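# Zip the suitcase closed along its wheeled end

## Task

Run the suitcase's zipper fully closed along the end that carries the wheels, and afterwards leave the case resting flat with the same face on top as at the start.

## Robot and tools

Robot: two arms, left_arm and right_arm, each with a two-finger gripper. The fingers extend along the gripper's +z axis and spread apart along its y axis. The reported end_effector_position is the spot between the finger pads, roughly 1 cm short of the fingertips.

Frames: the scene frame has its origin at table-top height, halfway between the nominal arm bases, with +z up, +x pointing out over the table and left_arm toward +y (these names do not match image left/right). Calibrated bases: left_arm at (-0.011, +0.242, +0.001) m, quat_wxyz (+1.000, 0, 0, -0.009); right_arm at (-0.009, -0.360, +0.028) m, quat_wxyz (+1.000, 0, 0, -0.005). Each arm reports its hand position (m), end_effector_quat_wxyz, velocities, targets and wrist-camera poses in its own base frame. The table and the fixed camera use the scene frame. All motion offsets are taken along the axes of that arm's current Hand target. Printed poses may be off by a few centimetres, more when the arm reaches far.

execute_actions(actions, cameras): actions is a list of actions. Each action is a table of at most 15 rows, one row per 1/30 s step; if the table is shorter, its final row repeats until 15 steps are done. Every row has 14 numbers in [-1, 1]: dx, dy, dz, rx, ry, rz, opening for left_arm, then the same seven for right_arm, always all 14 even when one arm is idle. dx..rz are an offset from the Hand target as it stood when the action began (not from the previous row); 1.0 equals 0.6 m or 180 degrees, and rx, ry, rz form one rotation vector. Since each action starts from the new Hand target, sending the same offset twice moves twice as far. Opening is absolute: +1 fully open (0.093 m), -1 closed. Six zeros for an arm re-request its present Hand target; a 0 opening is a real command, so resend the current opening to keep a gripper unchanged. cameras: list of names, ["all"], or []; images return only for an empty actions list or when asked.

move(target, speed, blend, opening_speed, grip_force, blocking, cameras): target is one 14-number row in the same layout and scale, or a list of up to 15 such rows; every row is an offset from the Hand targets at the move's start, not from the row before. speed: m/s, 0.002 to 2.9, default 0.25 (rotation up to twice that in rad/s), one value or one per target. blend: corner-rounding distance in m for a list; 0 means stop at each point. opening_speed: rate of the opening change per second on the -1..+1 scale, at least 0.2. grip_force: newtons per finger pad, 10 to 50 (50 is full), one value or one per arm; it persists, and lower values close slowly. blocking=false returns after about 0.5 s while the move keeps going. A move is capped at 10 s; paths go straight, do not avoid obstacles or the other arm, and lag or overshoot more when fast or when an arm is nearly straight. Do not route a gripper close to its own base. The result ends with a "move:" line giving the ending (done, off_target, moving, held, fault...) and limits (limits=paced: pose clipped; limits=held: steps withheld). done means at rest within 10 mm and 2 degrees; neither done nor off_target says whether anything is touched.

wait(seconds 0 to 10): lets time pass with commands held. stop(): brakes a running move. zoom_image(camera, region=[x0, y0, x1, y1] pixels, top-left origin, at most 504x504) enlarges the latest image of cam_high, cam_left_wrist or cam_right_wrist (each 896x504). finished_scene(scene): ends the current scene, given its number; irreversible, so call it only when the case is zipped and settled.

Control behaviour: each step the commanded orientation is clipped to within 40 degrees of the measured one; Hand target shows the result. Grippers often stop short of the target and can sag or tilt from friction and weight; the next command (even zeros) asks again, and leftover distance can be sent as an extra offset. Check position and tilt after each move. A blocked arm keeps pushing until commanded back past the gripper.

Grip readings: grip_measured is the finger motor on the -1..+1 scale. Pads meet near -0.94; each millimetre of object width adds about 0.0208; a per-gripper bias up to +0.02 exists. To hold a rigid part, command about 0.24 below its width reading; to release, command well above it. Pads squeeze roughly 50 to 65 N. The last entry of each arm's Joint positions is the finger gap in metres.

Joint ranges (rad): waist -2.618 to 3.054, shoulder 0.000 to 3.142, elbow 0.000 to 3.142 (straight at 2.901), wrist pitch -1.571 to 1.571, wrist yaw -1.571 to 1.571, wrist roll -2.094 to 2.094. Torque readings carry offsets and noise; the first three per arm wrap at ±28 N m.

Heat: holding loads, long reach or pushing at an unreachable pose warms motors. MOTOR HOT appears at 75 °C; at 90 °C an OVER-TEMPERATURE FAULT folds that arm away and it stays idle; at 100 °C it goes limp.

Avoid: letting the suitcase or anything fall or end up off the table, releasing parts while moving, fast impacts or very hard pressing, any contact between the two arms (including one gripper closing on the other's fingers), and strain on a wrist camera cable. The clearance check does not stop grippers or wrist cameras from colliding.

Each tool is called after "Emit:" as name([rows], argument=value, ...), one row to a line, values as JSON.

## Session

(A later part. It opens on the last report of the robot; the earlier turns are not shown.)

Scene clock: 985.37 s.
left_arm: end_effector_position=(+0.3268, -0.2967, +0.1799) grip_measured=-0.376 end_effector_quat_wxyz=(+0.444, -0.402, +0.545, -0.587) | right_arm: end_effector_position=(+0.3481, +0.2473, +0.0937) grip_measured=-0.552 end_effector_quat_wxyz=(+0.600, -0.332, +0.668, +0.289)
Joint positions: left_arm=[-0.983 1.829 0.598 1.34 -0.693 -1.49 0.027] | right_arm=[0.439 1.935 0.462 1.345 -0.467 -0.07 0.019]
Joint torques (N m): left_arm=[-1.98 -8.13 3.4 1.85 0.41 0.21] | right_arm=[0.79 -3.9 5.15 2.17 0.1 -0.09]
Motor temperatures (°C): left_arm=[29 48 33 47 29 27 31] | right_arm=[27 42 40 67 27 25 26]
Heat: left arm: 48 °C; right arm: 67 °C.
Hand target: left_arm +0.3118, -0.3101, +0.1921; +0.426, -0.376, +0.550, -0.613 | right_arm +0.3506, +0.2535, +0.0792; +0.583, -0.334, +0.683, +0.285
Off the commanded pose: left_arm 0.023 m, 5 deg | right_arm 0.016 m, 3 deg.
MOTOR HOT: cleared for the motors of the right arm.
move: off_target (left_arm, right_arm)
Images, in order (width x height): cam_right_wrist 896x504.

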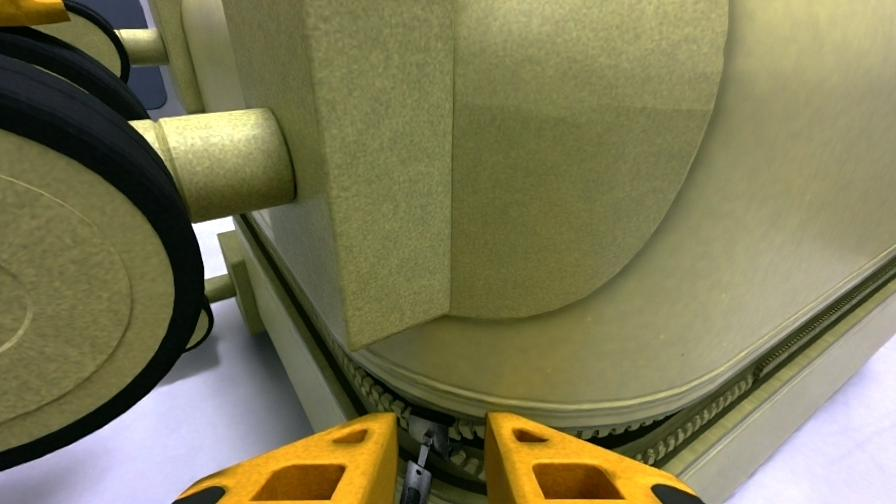

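Emit:
move(target=[0, 0, 0, 0, 0, 0, -0.5, 0.0, 0.004, -0.045, 0, 0, 0, -0.55], speed=0.08, cameras=["cam_right_wrist"])

Scene clock: 990.20 s.
left_arm: end_effector_position=(+0.3268, -0.2967, +0.1799) grip_measured=-0.376 end_effector_quat_wxyz=(+0.444, -0.402, +0.545, -0.587) | right_arm: end_effector_position=(+0.3329, +0.2325, +0.0730) grip_measured=-0.552 end_effector_quat_wxyz=(+0.574, -0.324, +0.695, +0.287)
Joint positions: left_arm=[-0.983 1.829 0.598 1.34 -0.693 -1.49 0.027] | right_arm=[0.421 1.928 0.385 1.343 -0.47 -0.064 0.019]
Joint torques (N m): left_arm=[-2 -8.12 3.38 1.84 0.4 0.21] | right_arm=[-0.39 -8.31 3 2.5 -0.19 -0.18]
Motor temperatures (°C): left_arm=[29 48 33 47 29 27 31] | right_arm=[27 42 40 65 27 25 26]
Heat: left arm: 48 °C; right arm: 65 °C.
Hand target: left_arm +0.3118, -0.3101, +0.1921; +0.426, -0.376, +0.550, -0.613 | right_arm +0.3323, +0.2340, +0.0835; +0.583, -0.334, +0.683, +0.285
Off the commanded pose: left_arm 0.023 m, 5 deg | right_arm 0.011 m, 2 deg.
move: off_target (left_arm, right_arm)
Images, in order (width x height): cam_right_wrist 896x504.

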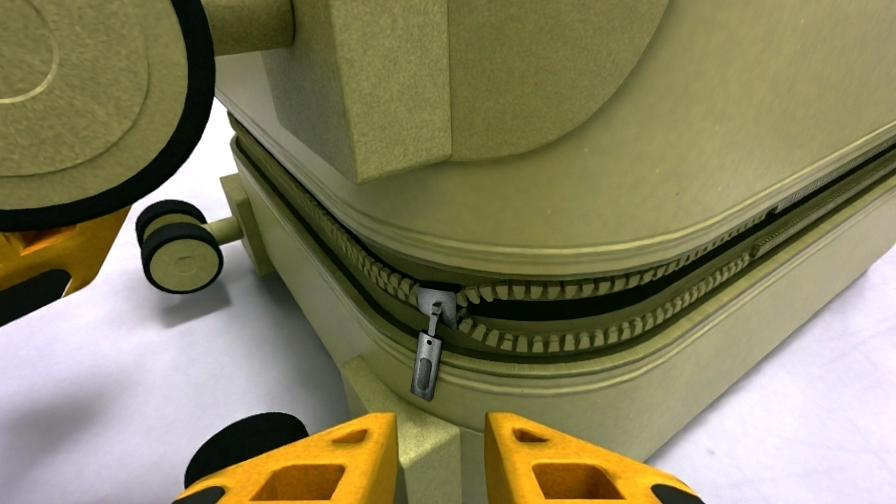

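Emit:
move(target=[0, 0, 0, 0, 0, 0, -0.5, -0.0183, 0.0022, 0.019, 0, 0, 0, -0.55], speed=0.06, cameras=["cam_right_wrist"])

Scene clock: 1004.97 s.
left_arm: end_effector_position=(+0.3268, -0.2967, +0.1799) grip_measured=-0.376 end_effector_quat_wxyz=(+0.444, -0.402, +0.545, -0.587) | right_arm: end_effector_position=(+0.3337, +0.2435, +0.0817) grip_measured=-0.552 end_effector_quat_wxyz=(+0.574, -0.331, +0.689, +0.292)
Joint positions: left_arm=[-0.983 1.829 0.598 1.34 -0.693 -1.49 0.027] | right_arm=[0.447 1.899 0.413 1.296 -0.464 -0.064 0.019]
Joint torques (N m): left_arm=[-2.02 -8.13 3.38 1.85 0.4 0.21] | right_arm=[0.4 -8.36 4.9 2.25 -0.03 -0.14]
Motor temperatures (°C): left_arm=[29 48 33 47 29 27 31] | right_arm=[27 45 39 61 27 25 26]
Heat: left arm: 48 °C; right arm: 61 °C.
Hand target: left_arm +0.3118, -0.3101, +0.1921; +0.426, -0.376, +0.550, -0.613 | right_arm +0.3392, +0.2450, +0.0925; +0.583, -0.334, +0.683, +0.285
Off the commanded pose: left_arm 0.023 m, 5 deg | right_arm 0.012 m, 1 deg.
move: off_target (left_arm, right_arm)
Images, in order (width x height): cam_right_wrist 896x504.

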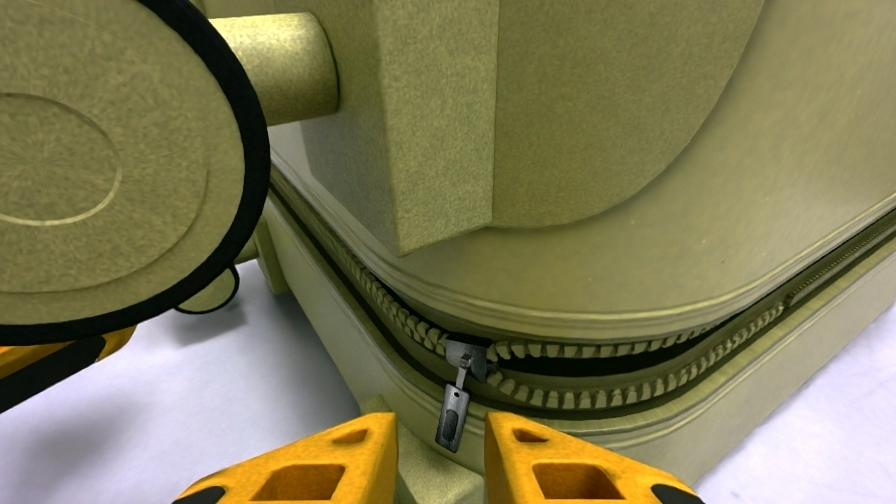

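Emit:
move(target=[0, 0, 0, 0, 0, 0, -0.5, -0.007, -0.0063, 0.0287, 0, 0, 0, -0.55], speed=0.06, cameras=["cam_right_wrist"])

Scene clock: 1012.70 s.
left_arm: end_effector_position=(+0.3268, -0.2967, +0.1799) grip_measured=-0.376 end_effector_quat_wxyz=(+0.444, -0.402, +0.545, -0.587) | right_arm: end_effector_position=(+0.3464, +0.2497, +0.0927) grip_measured=-0.552 end_effector_quat_wxyz=(+0.586, -0.330, +0.680, +0.290)
Joint positions: left_arm=[-0.983 1.829 0.598 1.34 -0.693 -1.49 0.027] | right_arm=[0.45 1.899 0.467 1.271 -0.457 -0.064 0.019]
Joint torques (N m): left_arm=[-1.99 -8.14 3.4 1.85 0.4 0.21] | right_arm=[0.5 -6.19 6.95 2.12 -0.01 -0.05]
Motor temperatures (°C): left_arm=[29 48 33 47 29 27 31] | right_arm=[27 47 39 59 27 25 26]
Heat: left arm: 48 °C; right arm: 59 °C.
Hand target: left_arm +0.3118, -0.3101, +0.1921; +0.426, -0.376, +0.550, -0.613 | right_arm +0.3531, +0.2566, +0.0939; +0.583, -0.334, +0.683, +0.285
Off the commanded pose: left_arm 0.023 m, 5 deg | right_arm 0.010 m, 1 deg.
move: off_target (left_arm)
Images, in order (width x height): cam_right_wrist 896x504.

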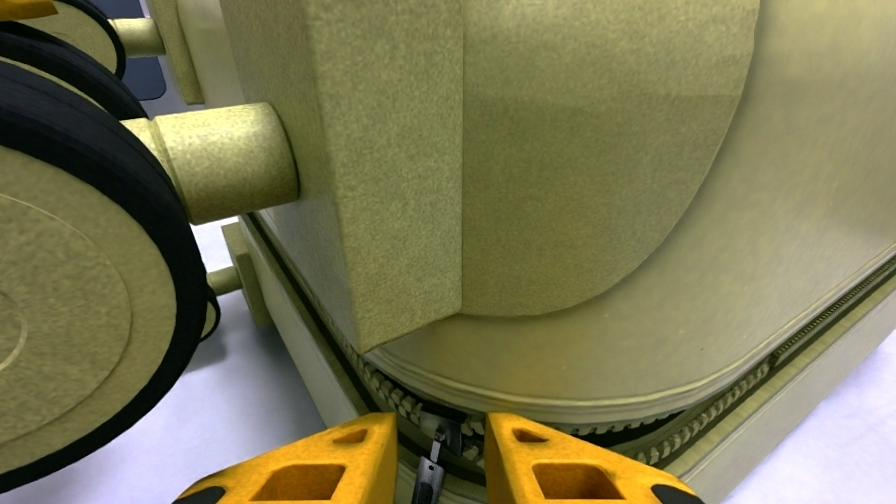

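Emit:
move(target=[0, 0, 0, 0, 0, 0, -0.5, 0.0263, 0, 0.0042, 0, 0, 0, -0.55], speed=0.06, cameras=["cam_right_wrist"])

Scene clock: 1019.50 s.
left_arm: end_effector_position=(+0.3270, -0.2959, +0.1802) grip_measured=-0.376 end_effector_quat_wxyz=(+0.445, -0.404, +0.543, -0.587) | right_arm: end_effector_position=(+0.3473, +0.2507, +0.0910) grip_measured=-0.552 end_effector_quat_wxyz=(+0.597, -0.333, +0.670, +0.289)
Joint positions: left_arm=[-0.983 1.829 0.598 1.341 -0.698 -1.49 0.027] | right_arm=[0.45 1.944 0.467 1.343 -0.46 -0.07 0.019]
Joint torques (N m): left_arm=[-2 -8.14 3.38 1.84 0.45 0.21] | right_arm=[0.36 -3.6 5.83 2.26 0.05 -0.05]
Motor temperatures (°C): left_arm=[29 48 32 46 29 27 31] | right_arm=[27 47 39 58 27 25 26]
Heat: left arm: 48 °C; right arm: 58 °C.
Hand target: left_arm +0.3118, -0.3101, +0.1921; +0.426, -0.376, +0.550, -0.613 | right_arm +0.3531, +0.2566, +0.0780; +0.583, -0.334, +0.683, +0.285
Off the commanded pose: left_arm 0.024 m, 5 deg | right_arm 0.015 m, 2 deg.
move: off_target (left_arm, right_arm)
Images, in order (width x height): cam_right_wrist 896x504.

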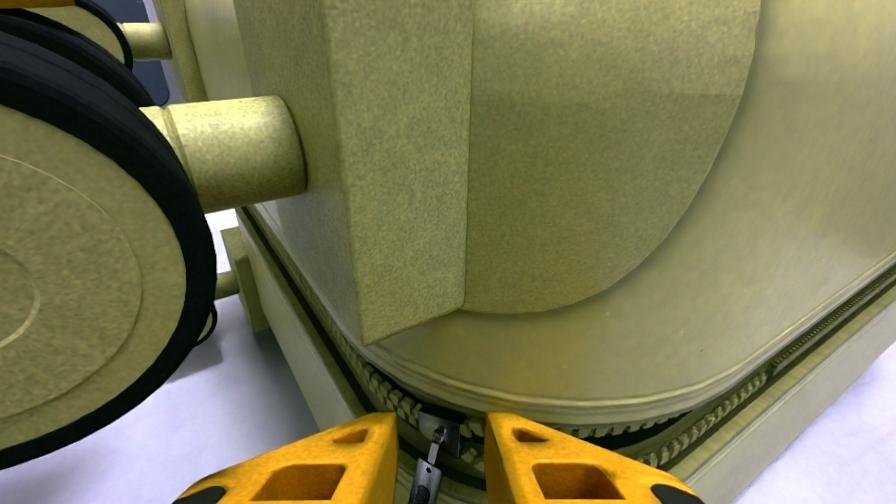

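Emit:
zoom_image(camera="cam_right_wrist", region=[340, 380, 560, 504])

Scaled by 2.291.

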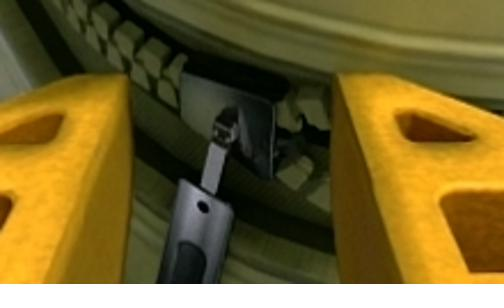

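Emit:
move(target=[0, 0, 0, 0, 0, 0, -0.5, 0.016, 0.003, -0.004, 0, 0, 0, -0.55], speed=0.06, cameras=["cam_right_wrist"])

Scene clock: 1047.47 s.
left_arm: end_effector_position=(+0.3265, -0.2964, +0.1802) grip_measured=-0.376 end_effector_quat_wxyz=(+0.444, -0.403, +0.543, -0.587) | right_arm: end_effector_position=(+0.3432, +0.2526, +0.0611) grip_measured=-0.552 end_effector_quat_wxyz=(+0.569, -0.333, +0.694, +0.290)
Joint positions: left_arm=[-0.985 1.829 0.598 1.341 -0.698 -1.49 0.027] | right_arm=[0.462 2.02 0.467 1.348 -0.449 -0.066 0.019]
Joint torques (N m): left_arm=[-1.95 -8.16 3.38 1.84 0.45 0.21] | right_arm=[0.31 -6.24 4.49 2.84 0 -0.02]
Motor temperatures (°C): left_arm=[29 48 32 46 29 27 31] | right_arm=[27 43 39 55 27 25 26]
Heat: left arm: 48 °C; right arm: 55 °C.
Hand target: left_arm +0.3118, -0.3101, +0.1921; +0.426, -0.376, +0.550, -0.613 | right_arm +0.3493, +0.2547, +0.0689; +0.583, -0.334, +0.683, +0.285
Off the commanded pose: left_arm 0.023 m, 5 deg | right_arm 0.010 m, 2 deg.
move: off_target (left_arm)
Images, in order (width x height): cam_right_wrist 896x504.

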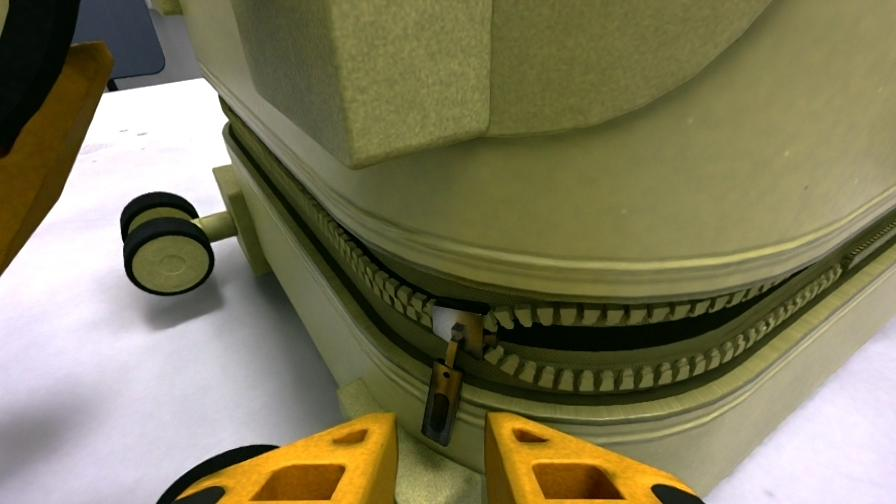

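Emit:
move(target=[0, 0, 0, 0, 0, 0, -0.5, -0.0183, -0.0003, -0.0287, 0, 0, 0, -0.55], speed=0.08, cameras=["cam_right_wrist"])

Scene clock: 1056.07 s.
left_arm: end_effector_position=(+0.3265, -0.2964, +0.1802) grip_measured=-0.376 end_effector_quat_wxyz=(+0.444, -0.403, +0.543, -0.587) | right_arm: end_effector_position=(+0.3417, +0.2420, +0.0761) grip_measured=-0.552 end_effector_quat_wxyz=(+0.581, -0.326, +0.688, +0.286)
Joint positions: left_arm=[-0.985 1.829 0.598 1.341 -0.698 -1.49 0.027] | right_arm=[0.439 1.955 0.431 1.343 -0.454 -0.066 0.019]
Joint torques (N m): left_arm=[-1.96 -8.13 3.37 1.84 0.45 0.21] | right_arm=[-0.57 -8.75 3.29 2.43 -0.2 -0.08]
Motor temperatures (°C): left_arm=[29 48 32 46 29 27 31] | right_arm=[27 43 39 55 27 25 26]
Heat: left arm: 48 °C; right arm: 55 °C.
Hand target: left_arm +0.3118, -0.3101, +0.1921; +0.426, -0.376, +0.550, -0.613 | right_arm +0.3400, +0.2425, +0.0824; +0.583, -0.334, +0.683, +0.285
Off the commanded pose: left_arm 0.023 m, 5 deg | right_arm 0.007 m, 1 deg.
move: off_target (left_arm)
Images, in order (width x height): cam_right_wrist 896x504.

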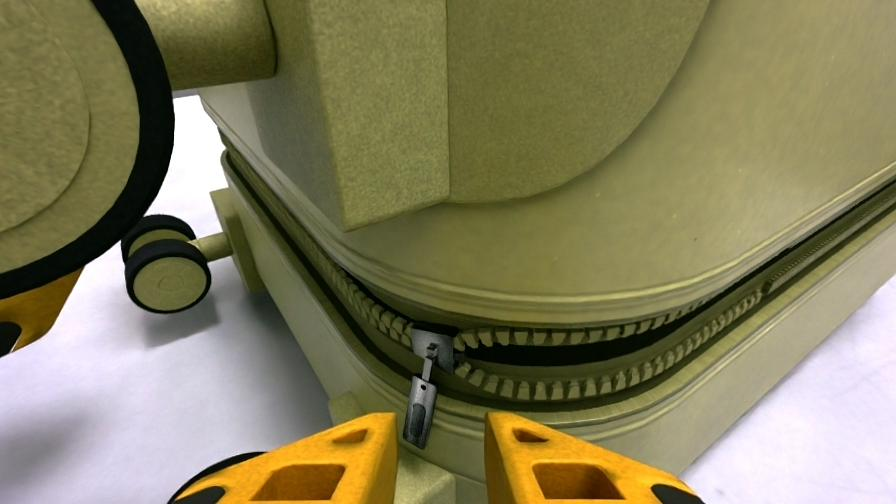

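Emit:
move(target=[0, 0, 0, 0, 0, 0, -0.5, 0, 0.0063, 0.0218, 0, 0, 0, -0.55], speed=0.06, cameras=["cam_right_wrist"])

Scene clock: 1067.30 s.
left_arm: end_effector_position=(+0.3265, -0.2964, +0.1802) grip_measured=-0.376 end_effector_quat_wxyz=(+0.444, -0.403, +0.543, -0.587) | right_arm: end_effector_position=(+0.3398, +0.2539, +0.0807) grip_measured=-0.552 end_effector_quat_wxyz=(+0.584, -0.334, +0.680, +0.291)
Joint positions: left_arm=[-0.985 1.829 0.598 1.341 -0.698 -1.49 0.027] | right_arm=[0.471 1.955 0.45 1.34 -0.441 -0.066 0.019]
Joint torques (N m): left_arm=[-1.98 -8.14 3.38 1.84 0.45 0.21] | right_arm=[0.24 -6.39 5.07 2.32 0.02 0.08]
Heat: left arm: 48 °C; right arm: 54 °C.
Hand target: left_arm +0.3118, -0.3101, +0.1921; +0.426, -0.376, +0.550, -0.613 | right_arm +0.3450, +0.2550, +0.0804; +0.583, -0.334, +0.683, +0.285
Off the commanded pose: left_arm 0.023 m, 5 deg | right_arm 0.005 m, 1 deg.
move: off_target (left_arm)
Images, in order (width x height): cam_right_wrist 896x504.

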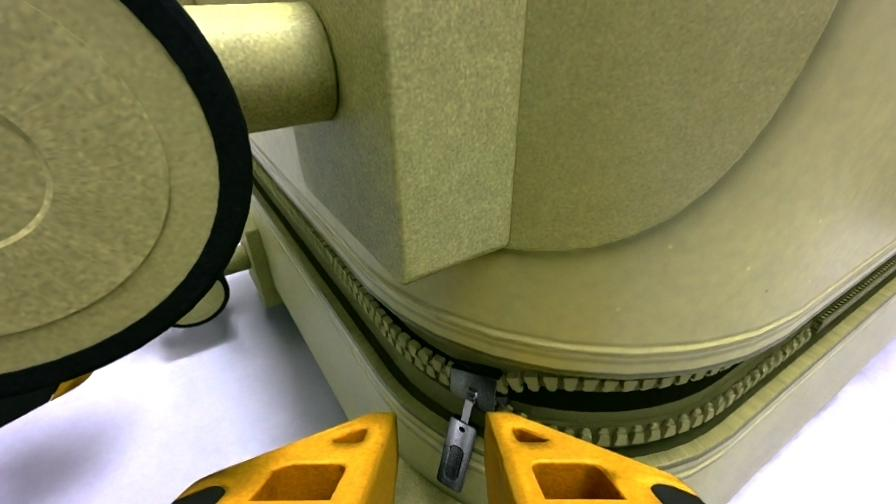

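Emit:
move(target=[0, 0, 0, 0, 0, 0, -0.5, -0.0015, -0.0113, 0.0098, 0, 0, 0, -0.55], speed=0.06, cameras=["cam_right_wrist"])

Scene clock: 1078.23 s.
left_arm: end_effector_position=(+0.3265, -0.2964, +0.1802) grip_measured=-0.376 end_effector_quat_wxyz=(+0.444, -0.403, +0.543, -0.587) | right_arm: end_effector_position=(+0.3473, +0.2565, +0.0844) grip_measured=-0.552 end_effector_quat_wxyz=(+0.589, -0.333, +0.677, +0.290)
Joint positions: left_arm=[-0.985 1.829 0.598 1.341 -0.698 -1.49 0.027] | right_arm=[0.468 1.961 0.48 1.326 -0.443 -0.066 0.019]
Joint torques (N m): left_arm=[-1.95 -8.12 3.36 1.84 0.45 0.22] | right_arm=[-0.79 -5.91 5.23 2.21 -0.03 -0.03]
Heat: left arm: 48 °C; right arm: 54 °C.
Hand target: left_arm +0.3118, -0.3101, +0.1921; +0.426, -0.376, +0.550, -0.613 | right_arm +0.3540, +0.2556, +0.0803; +0.583, -0.334, +0.683, +0.285
Off the commanded pose: left_arm 0.023 m, 5 deg | right_arm 0.008 m, 1 deg.
move: off_target (left_arm)
Images, in order (width x height): cam_right_wrist 896x504.

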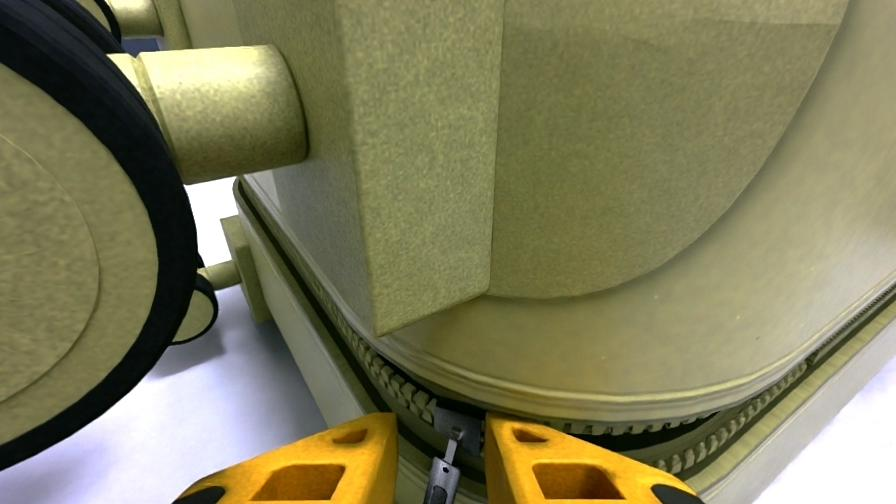

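Emit:
move(target=[0, 0, 0, 0, 0, 0, -0.5, 0.0083, 0, 0.0013, 0, 0, 0, -0.55], speed=0.05, cameras=["cam_right_wrist"])

Scene clock: 1085.90 s.
left_arm: end_effector_position=(+0.3265, -0.2964, +0.1802) grip_measured=-0.376 end_effector_quat_wxyz=(+0.444, -0.403, +0.543, -0.587) | right_arm: end_effector_position=(+0.3478, +0.2553, +0.0750) grip_measured=-0.552 end_effector_quat_wxyz=(+0.580, -0.332, +0.685, +0.289)
Joint positions: left_arm=[-0.985 1.829 0.598 1.341 -0.698 -1.49 0.027] | right_arm=[0.465 1.985 0.482 1.326 -0.443 -0.066 0.019]
Joint torques (N m): left_arm=[-1.98 -8.14 3.38 1.84 0.45 0.21] | right_arm=[-0.57 -5.87 4.79 2.6 -0.09 -0.03]
Heat: left arm: 48 °C; right arm: 53 °C.
Hand target: left_arm +0.3118, -0.3101, +0.1921; +0.426, -0.376, +0.550, -0.613 | right_arm +0.3540, +0.2556, +0.0753; +0.583, -0.334, +0.683, +0.285
Off the commanded pose: left_arm 0.023 m, 5 deg | right_arm 0.006 m, 1 deg.
move: off_target (left_arm)
Images, in order (width x height): cam_right_wrist 896x504.

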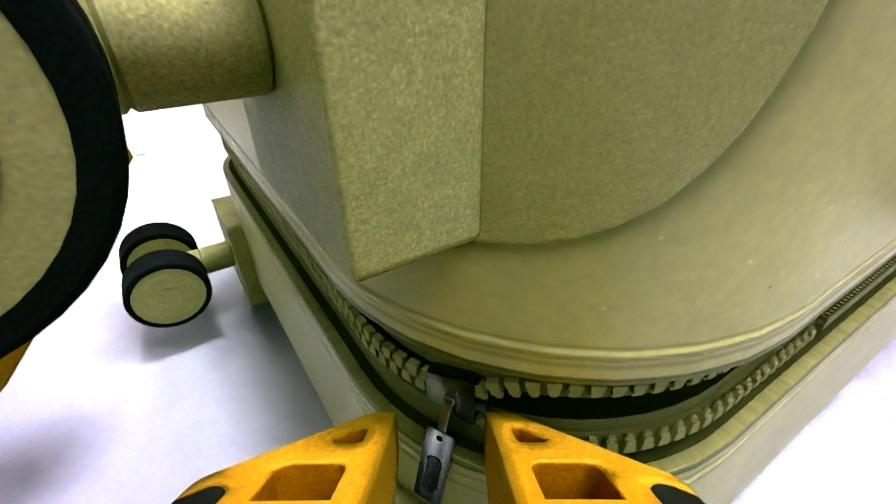

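Emit:
move(target=[0, 0, 0, 0, 0, 0, -0.5, 0, 0, 0.003, 0, 0, 0, -1.0], opening_speed=0.6, speed=0.05, cameras=["cam_right_wrist"])

Scene clock: 1094.07 s.
left_arm: end_effector_position=(+0.3265, -0.2964, +0.1802) grip_measured=-0.376 end_effector_quat_wxyz=(+0.444, -0.403, +0.543, -0.587) | right_arm: end_effector_position=(+0.3495, +0.2552, +0.0743) grip_measured=-0.988 end_effector_quat_wxyz=(+0.580, -0.332, +0.685, +0.290)
Joint positions: left_arm=[-0.985 1.829 0.598 1.341 -0.698 -1.49 0.027] | right_arm=[0.462 1.991 0.488 1.326 -0.446 -0.066 0]
Joint torques (N m): left_arm=[-1.96 -8.14 3.36 1.84 0.46 0.21] | right_arm=[-0.29 -5.86 4.82 2.5 -0.11 -0.04]
Heat: left arm: 48 °C; right arm: 54 °C.
Hand target: left_arm +0.3118, -0.3101, +0.1921; +0.426, -0.376, +0.550, -0.613 | right_arm +0.3551, +0.2570, +0.0750; +0.583, -0.334, +0.683, +0.285
Off the commanded pose: left_arm 0.023 m, 5 deg | right_arm 0.006 m, 1 deg.
move: off_target (left_arm)
Images, in order (width x height): cam_right_wrist 896x504.

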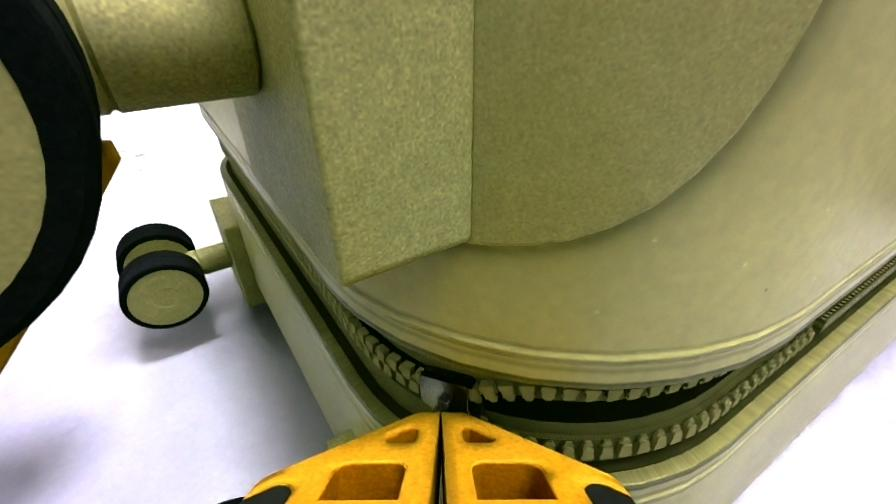

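Emit:
zoom_image(camera="cam_right_wrist", region=[340, 340, 560, 504])

Scaled by 2.291.

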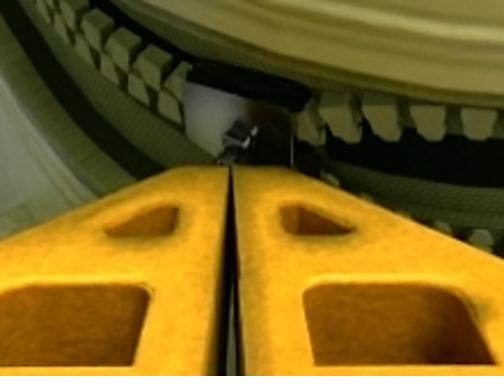

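Emit:
move([
  [0, 0, 0, 0, 0, 0, -0.5, 0, 0, 0, 0, 0, 0, -0.55],
  [0, 0, 0, 0, 0, 0, -0.5, -0.0115, 0, 0.0105, 0, 0, 0, -0.55],
], speed=0.05, cameras=["cam_right_wrist"])

Scene clock: 1103.53 s.
left_arm: end_effector_position=(+0.3264, -0.2967, +0.1802) grip_measured=-0.376 end_effector_quat_wxyz=(+0.444, -0.403, +0.544, -0.587) | right_arm: end_effector_position=(+0.3470, +0.2580, +0.0747) grip_measured=-0.553 end_effector_quat_wxyz=(+0.578, -0.337, +0.682, +0.296)
Joint positions: left_arm=[-0.985 1.829 0.598 1.341 -0.696 -1.49 0.027] | right_arm=[0.465 1.991 0.49 1.325 -0.461 -0.066 0.019]
Joint torques (N m): left_arm=[-1.96 -8.12 3.37 1.84 0.44 0.21] | right_arm=[0.18 -7.32 7.15 2.09 0.21 -0.06]
Heat: left arm: 48 °C; right arm: 54 °C.
Hand target: left_arm +0.3118, -0.3101, +0.1921; +0.426, -0.376, +0.550, -0.613 | right_arm +0.3596, +0.2627, +0.0808; +0.583, -0.334, +0.683, +0.285
Off the commanded pose: left_arm 0.023 m, 5 deg | right_arm 0.015 m, 1 deg.
move: off_target (left_arm, right_arm)
Images, in order (width x height): cam_right_wrist 896x504.

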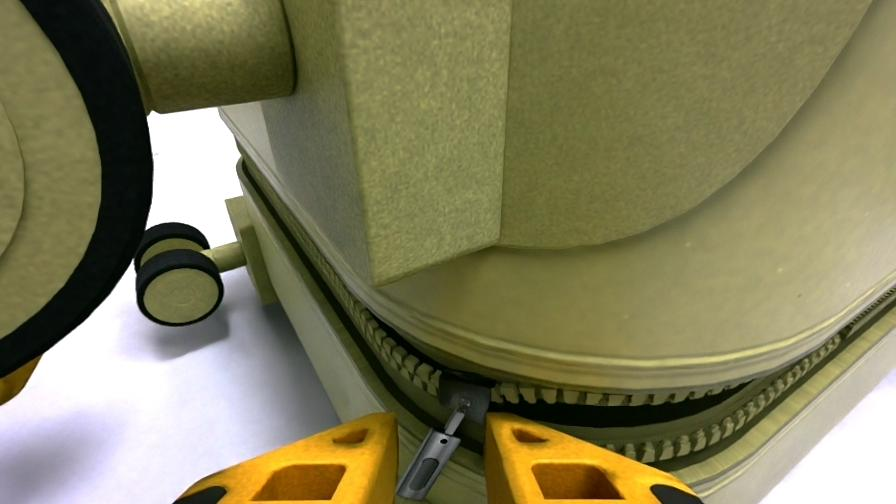

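Emit:
move(target=[0, 0, 0, 0, 0, 0, -0.5, 0, 0, 0, 0, 0, 0, -1.0], opening_speed=0.6, speed=0.05, cameras=["cam_right_wrist"])

Scene clock: 1109.53 s.
left_arm: end_effector_position=(+0.3264, -0.2967, +0.1802) grip_measured=-0.376 end_effector_quat_wxyz=(+0.444, -0.403, +0.544, -0.587) | right_arm: end_effector_position=(+0.3506, +0.2563, +0.0743) grip_measured=-0.985 end_effector_quat_wxyz=(+0.579, -0.333, +0.685, +0.291)
Joint positions: left_arm=[-0.985 1.829 0.598 1.341 -0.696 -1.49 0.027] | right_arm=[0.462 1.991 0.496 1.316 -0.449 -0.066 0]
Joint torques (N m): left_arm=[-1.96 -8.14 3.44 1.83 0.44 0.21] | right_arm=[0.51 -7.23 6.74 2.13 0.09 -0.01]
Heat: left arm: 48 °C; right arm: 53 °C.
Hand target: left_arm +0.3118, -0.3101, +0.1921; +0.426, -0.376, +0.550, -0.613 | right_arm +0.3596, +0.2627, +0.0808; +0.583, -0.334, +0.683, +0.285
Off the commanded pose: left_arm 0.023 m, 5 deg | right_arm 0.013 m, 1 deg.
move: off_target (left_arm, right_arm)
Images, in order (width x height): cam_right_wrist 896x504.

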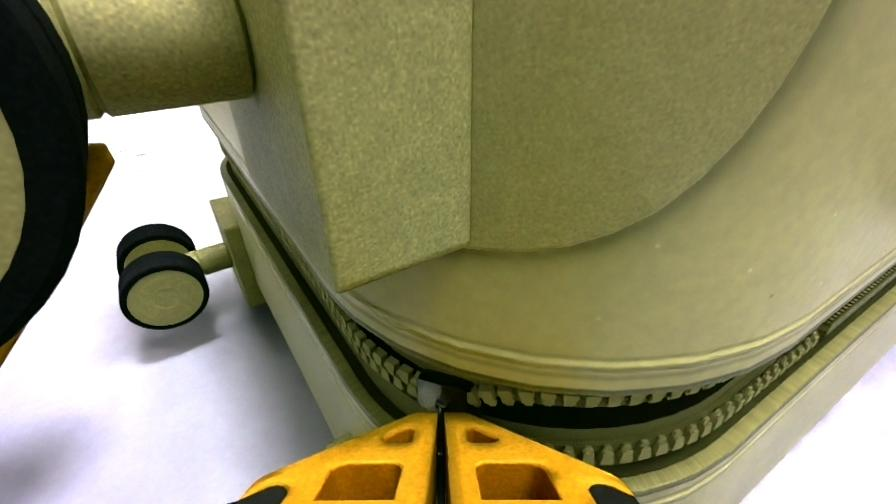

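Emit:
move(target=[-0.072, -0.0047, -0.045, 0, 0, 0, -0.5, 0.0143, -0.1043, -0.0895, 0, 0, 0, -1.0], speed=0.08, cameras=["cam_right_wrist", "cam_high"])

Scene clock: 1120.67 s.
left_arm: end_effector_position=(+0.2929, -0.2867, +0.1803) grip_measured=-0.375 end_effector_quat_wxyz=(+0.394, -0.349, +0.581, -0.620) | right_arm: end_effector_position=(+0.3477, +0.2117, +0.0758) grip_measured=-0.985 end_effector_quat_wxyz=(+0.557, -0.374, +0.657, +0.344)
Joint positions: left_arm=[-0.977 1.688 0.422 1.358 -0.512 -1.501 0.027] | right_arm=[0.24 1.982 0.485 1.285 -0.82 -0.121 0]
Joint torques (N m): left_arm=[2.28 -7.46 2.37 2.09 -0.64 0.19] | right_arm=[-4.6 -9.28 3.23 2.1 0.76 -0.13]
Heat: left arm: 48 °C; right arm: 52 °C.
Hand target: left_arm +0.3018, -0.2601, +0.1921; +0.426, -0.376, +0.550, -0.613 | right_arm +0.3755, +0.1814, +0.0808; +0.583, -0.334, +0.683, +0.285
Off the commanded pose: left_arm 0.030 m, 6 deg | right_arm 0.041 m, 9 deg.
move: off_target (left_arm, right_arm)
Images, in order (width x height): cam_high 896x504, cam_right_wrist 896x504.

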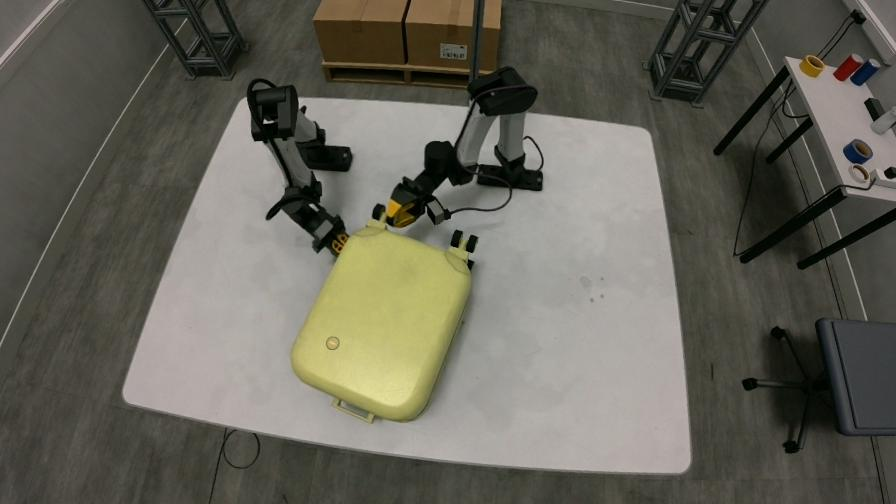

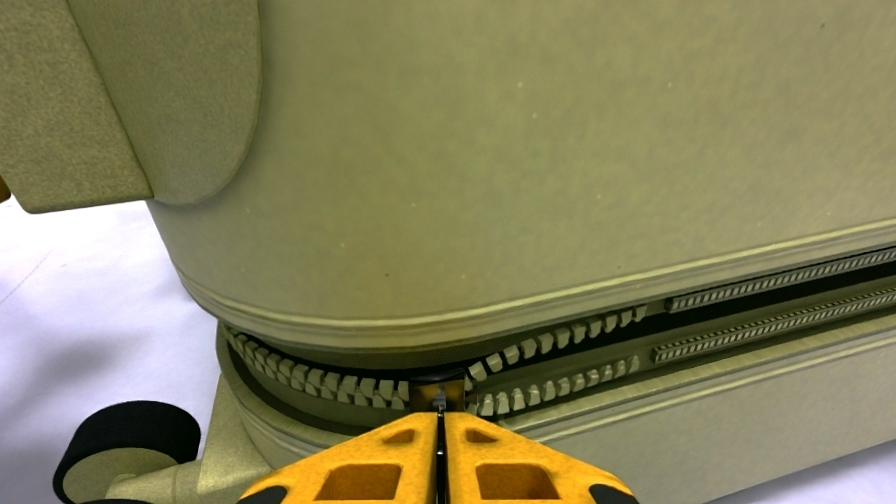

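Emit:
move(target=[0.0297, -0.009, -0.0775, 0, 0, 0, -0.5, -0.0062, -0.0643, 0.039, 0.0658, 0, 0.0104, -1.0], speed=0.06, cameras=["cam_right_wrist", "cam_high"])

Scene clock: 1133.77 s.
left_arm: end_effector_position=(+0.2598, -0.2750, +0.1801) grip_measured=-0.375 end_effector_quat_wxyz=(+0.403, -0.365, +0.574, -0.612) | right_arm: end_effector_position=(+0.3566, +0.2131, +0.0754) grip_measured=-0.985 end_effector_quat_wxyz=(+0.562, -0.354, +0.671, +0.328)
Joint positions: left_arm=[-1.094 1.605 0.333 1.366 -0.67 -1.496 0.027] | right_arm=[0.261 1.982 0.494 1.28 -0.742 -0.098 0]
Joint torques (N m): left_arm=[-1.87 -7.01 1.48 2.21 -0.78 0.41] | right_arm=[-3.78 -6.93 7.16 2.31 2.29 0.17]
Motor temperatures (°C): left_arm=[29 48 31 47 29 27 32] | right_arm=[28 49 38 51 28 25 26]
Heat: left arm: 48 °C; right arm: 51 °C.
Hand target: left_arm +0.2517, -0.2601, +0.1921; +0.426, -0.376, +0.550, -0.613 | right_arm +0.4205, +0.1764, +0.0808; +0.610, -0.261, +0.714, +0.222
Off the commanded pose: left_arm 0.021 m, 4 deg | right_arm 0.074 m, 18 deg.
move: off_target (left_arm, right_arm)
Images, in order (width x height): cam_high 896x504, cam_right_wrist 896x504.

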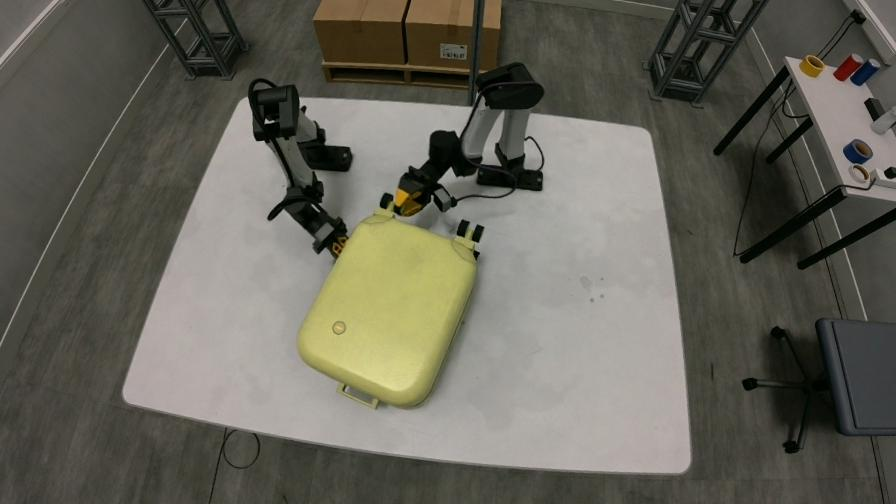

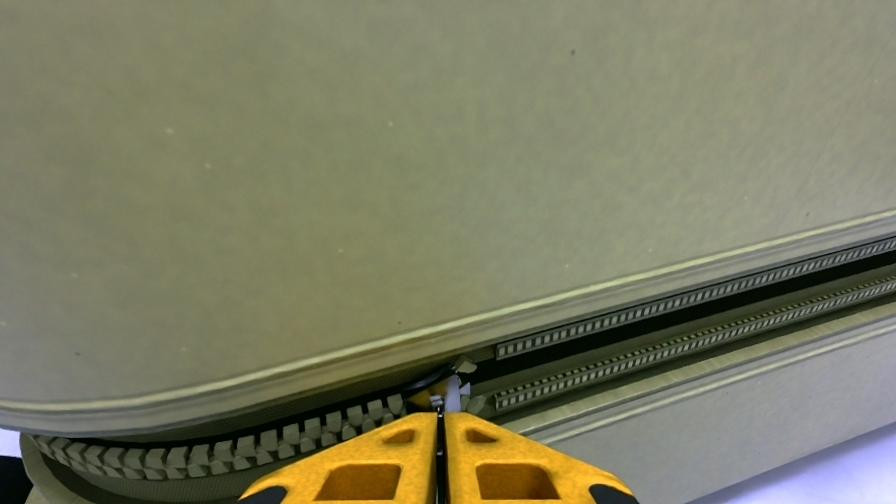

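Emit:
zoom_image(camera="cam_right_wrist", region=[340, 320, 560, 440])

Scaled by 2.291.

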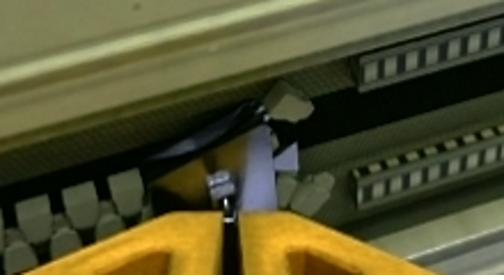

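Emit:
move(target=[0.0119, -0.0036, -0.031, 0, 0, 0, -0.5, -0.0035, -0.028, 0.038, 0.02, 0, 0.003, -1.0], speed=0.05, cameras=["cam_right_wrist", "cam_high"])

Scene clock: 1141.00 s.
left_arm: end_effector_position=(+0.2473, -0.2706, +0.1799) grip_measured=-0.375 end_effector_quat_wxyz=(+0.414, -0.375, +0.569, -0.604) | right_arm: end_effector_position=(+0.3539, +0.2254, +0.0762) grip_measured=-0.985 end_effector_quat_wxyz=(+0.548, -0.364, +0.667, +0.348)
Joint positions: left_arm=[-1.154 1.585 0.311 1.372 -0.764 -1.484 0.027] | right_arm=[0.284 1.984 0.523 1.242 -0.77 -0.087 0]
Joint torques (N m): left_arm=[-3.43 -7.13 0.65 2.29 -0.64 0.46] | right_arm=[-5.49 -5.96 9.25 2.38 2.99 0.26]
Heat: left arm: 47 °C; right arm: 51 °C.
Hand target: left_arm +0.2317, -0.2602, +0.1921; +0.426, -0.376, +0.550, -0.613 | right_arm +0.4488, +0.1782, +0.0793; +0.617, -0.238, +0.722, +0.203
Off the commanded pose: left_arm 0.022 m, 3 deg | right_arm 0.106 m, 24 deg.
move: off_target (left_arm, right_arm)
Images, in order (width x height): cam_high 896x504, cam_right_wrist 896x504.

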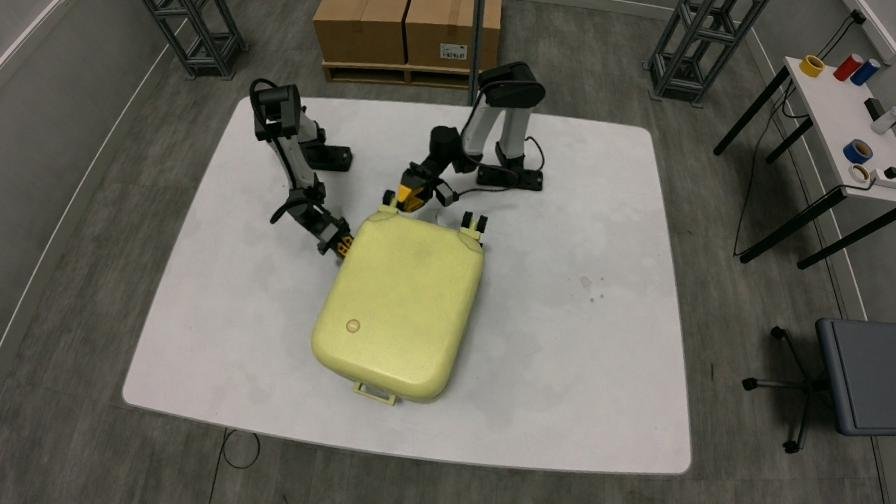

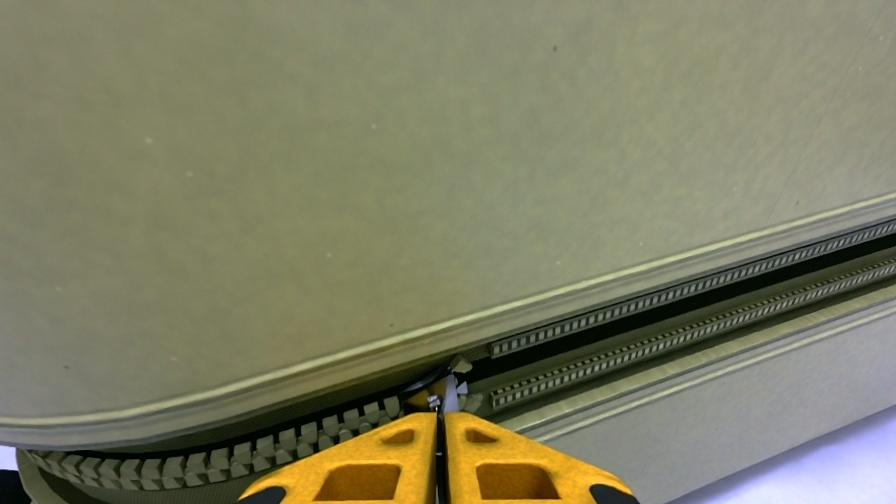

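Emit:
move([
  [0.0068, 0.0035, 0.0303, 0, 0, 0, -0.5, 0.0175, 0.1573, -0.0787, -0.1207, 0, -0.019, -1.0],
  [0.0068, 0.0035, 0.0303, 0, 0, 0, 0.1, 0.0175, 0.1573, -0.0787, -0.1207, 0, -0.019, -0.55],
  [0.0068, 0.0035, -0.053, 0, 0, 0, 0.1, 0.0315, 0.114, -0.1675, -0.1207, 0, -0.019, -0.55],
], speed=[0.08, 0.08, 0.1], cameras=["all"])

Scene clock: 1159.03 s.
left_arm: end_effector_position=(+0.2046, -0.2555, +0.1702) grip_measured=+0.098 end_effector_quat_wxyz=(+0.427, -0.373, +0.573, -0.592) | right_arm: end_effector_position=(+0.3238, +0.1725, +0.0591) grip_measured=-0.552 end_effector_quat_wxyz=(+0.540, -0.355, +0.690, +0.328)
Joint positions: left_arm=[-1.33 1.558 0.201 1.47 -0.958 -1.43 0.05] | right_arm=[0.134 1.921 0.345 1.259 -0.862 -0.173 0.019]
Joint torques (N m): left_arm=[-0.51 -4.77 3.6 2.2 -0.14 0.36] | right_arm=[-0.62 -7.97 3.06 2.84 -0.34 -0.18]
Motor temperatures (°C): left_arm=[29 45 31 46 29 27 32] | right_arm=[29 48 39 52 36 25 26]
Heat: left arm: 46 °C; right arm: 52 °C.
Hand target: left_arm +0.2009, -0.2528, +0.1863; +0.426, -0.376, +0.550, -0.613 | right_arm +0.3259, +0.1725, +0.0764; +0.567, -0.372, +0.664, +0.317
Off the commanded pose: left_arm 0.017 m, 4 deg | right_arm 0.017 m, 5 deg.
move: off_target (left_arm, right_arm); target 2's new opening was sent with right_arm's hand 0.007 m and 3 deg from that target

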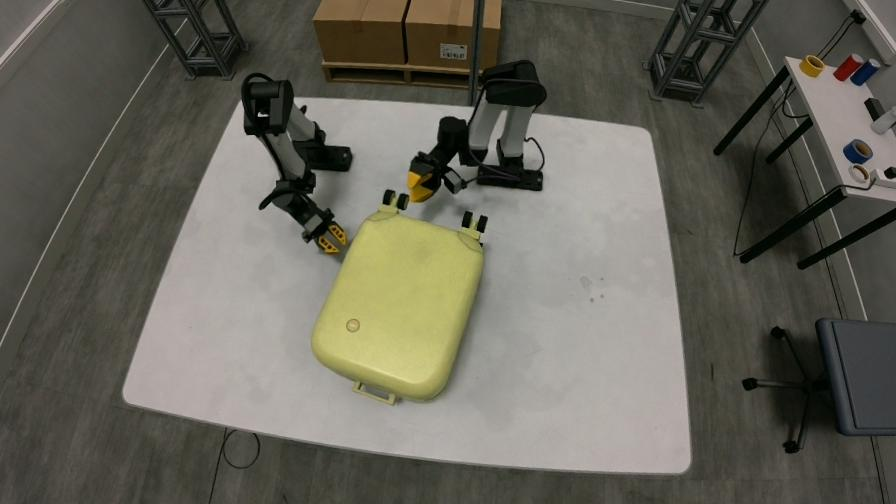

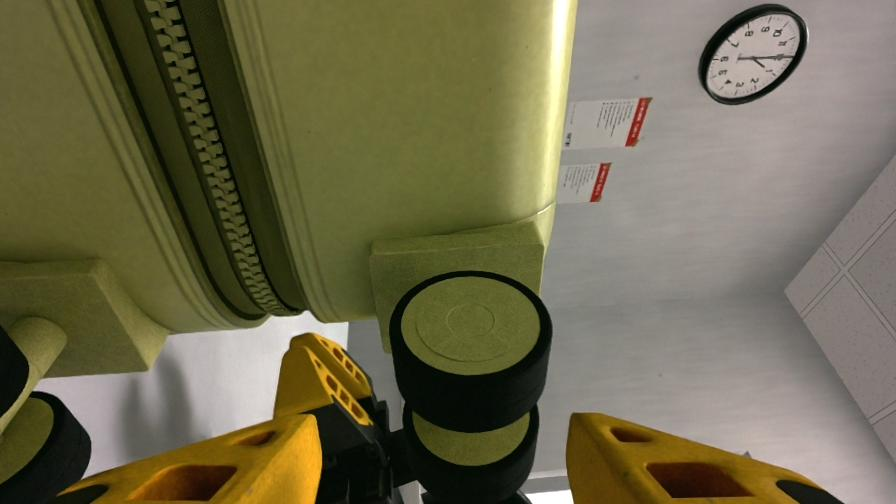

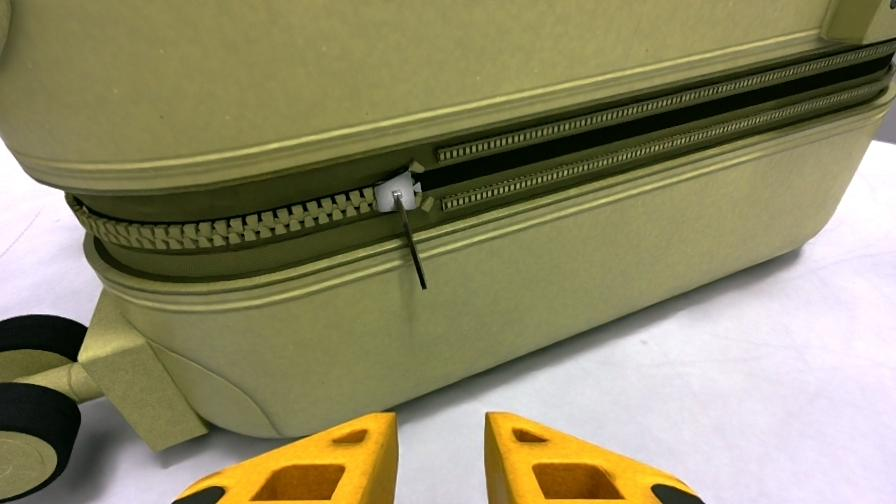

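Emit:
zoom_image(camera="cam_right_wrist", region=[300, 130, 540, 310])

Scaled by 2.100.

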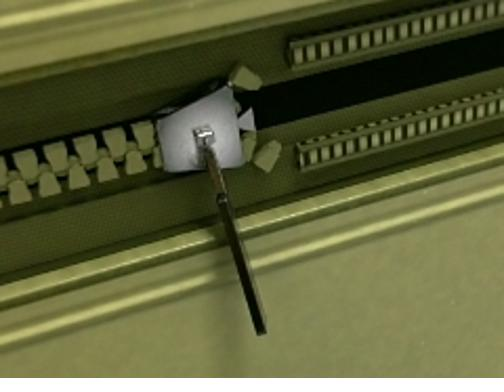

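Emit:
finished_scene(scene=2)

The scene is finished: the task was done.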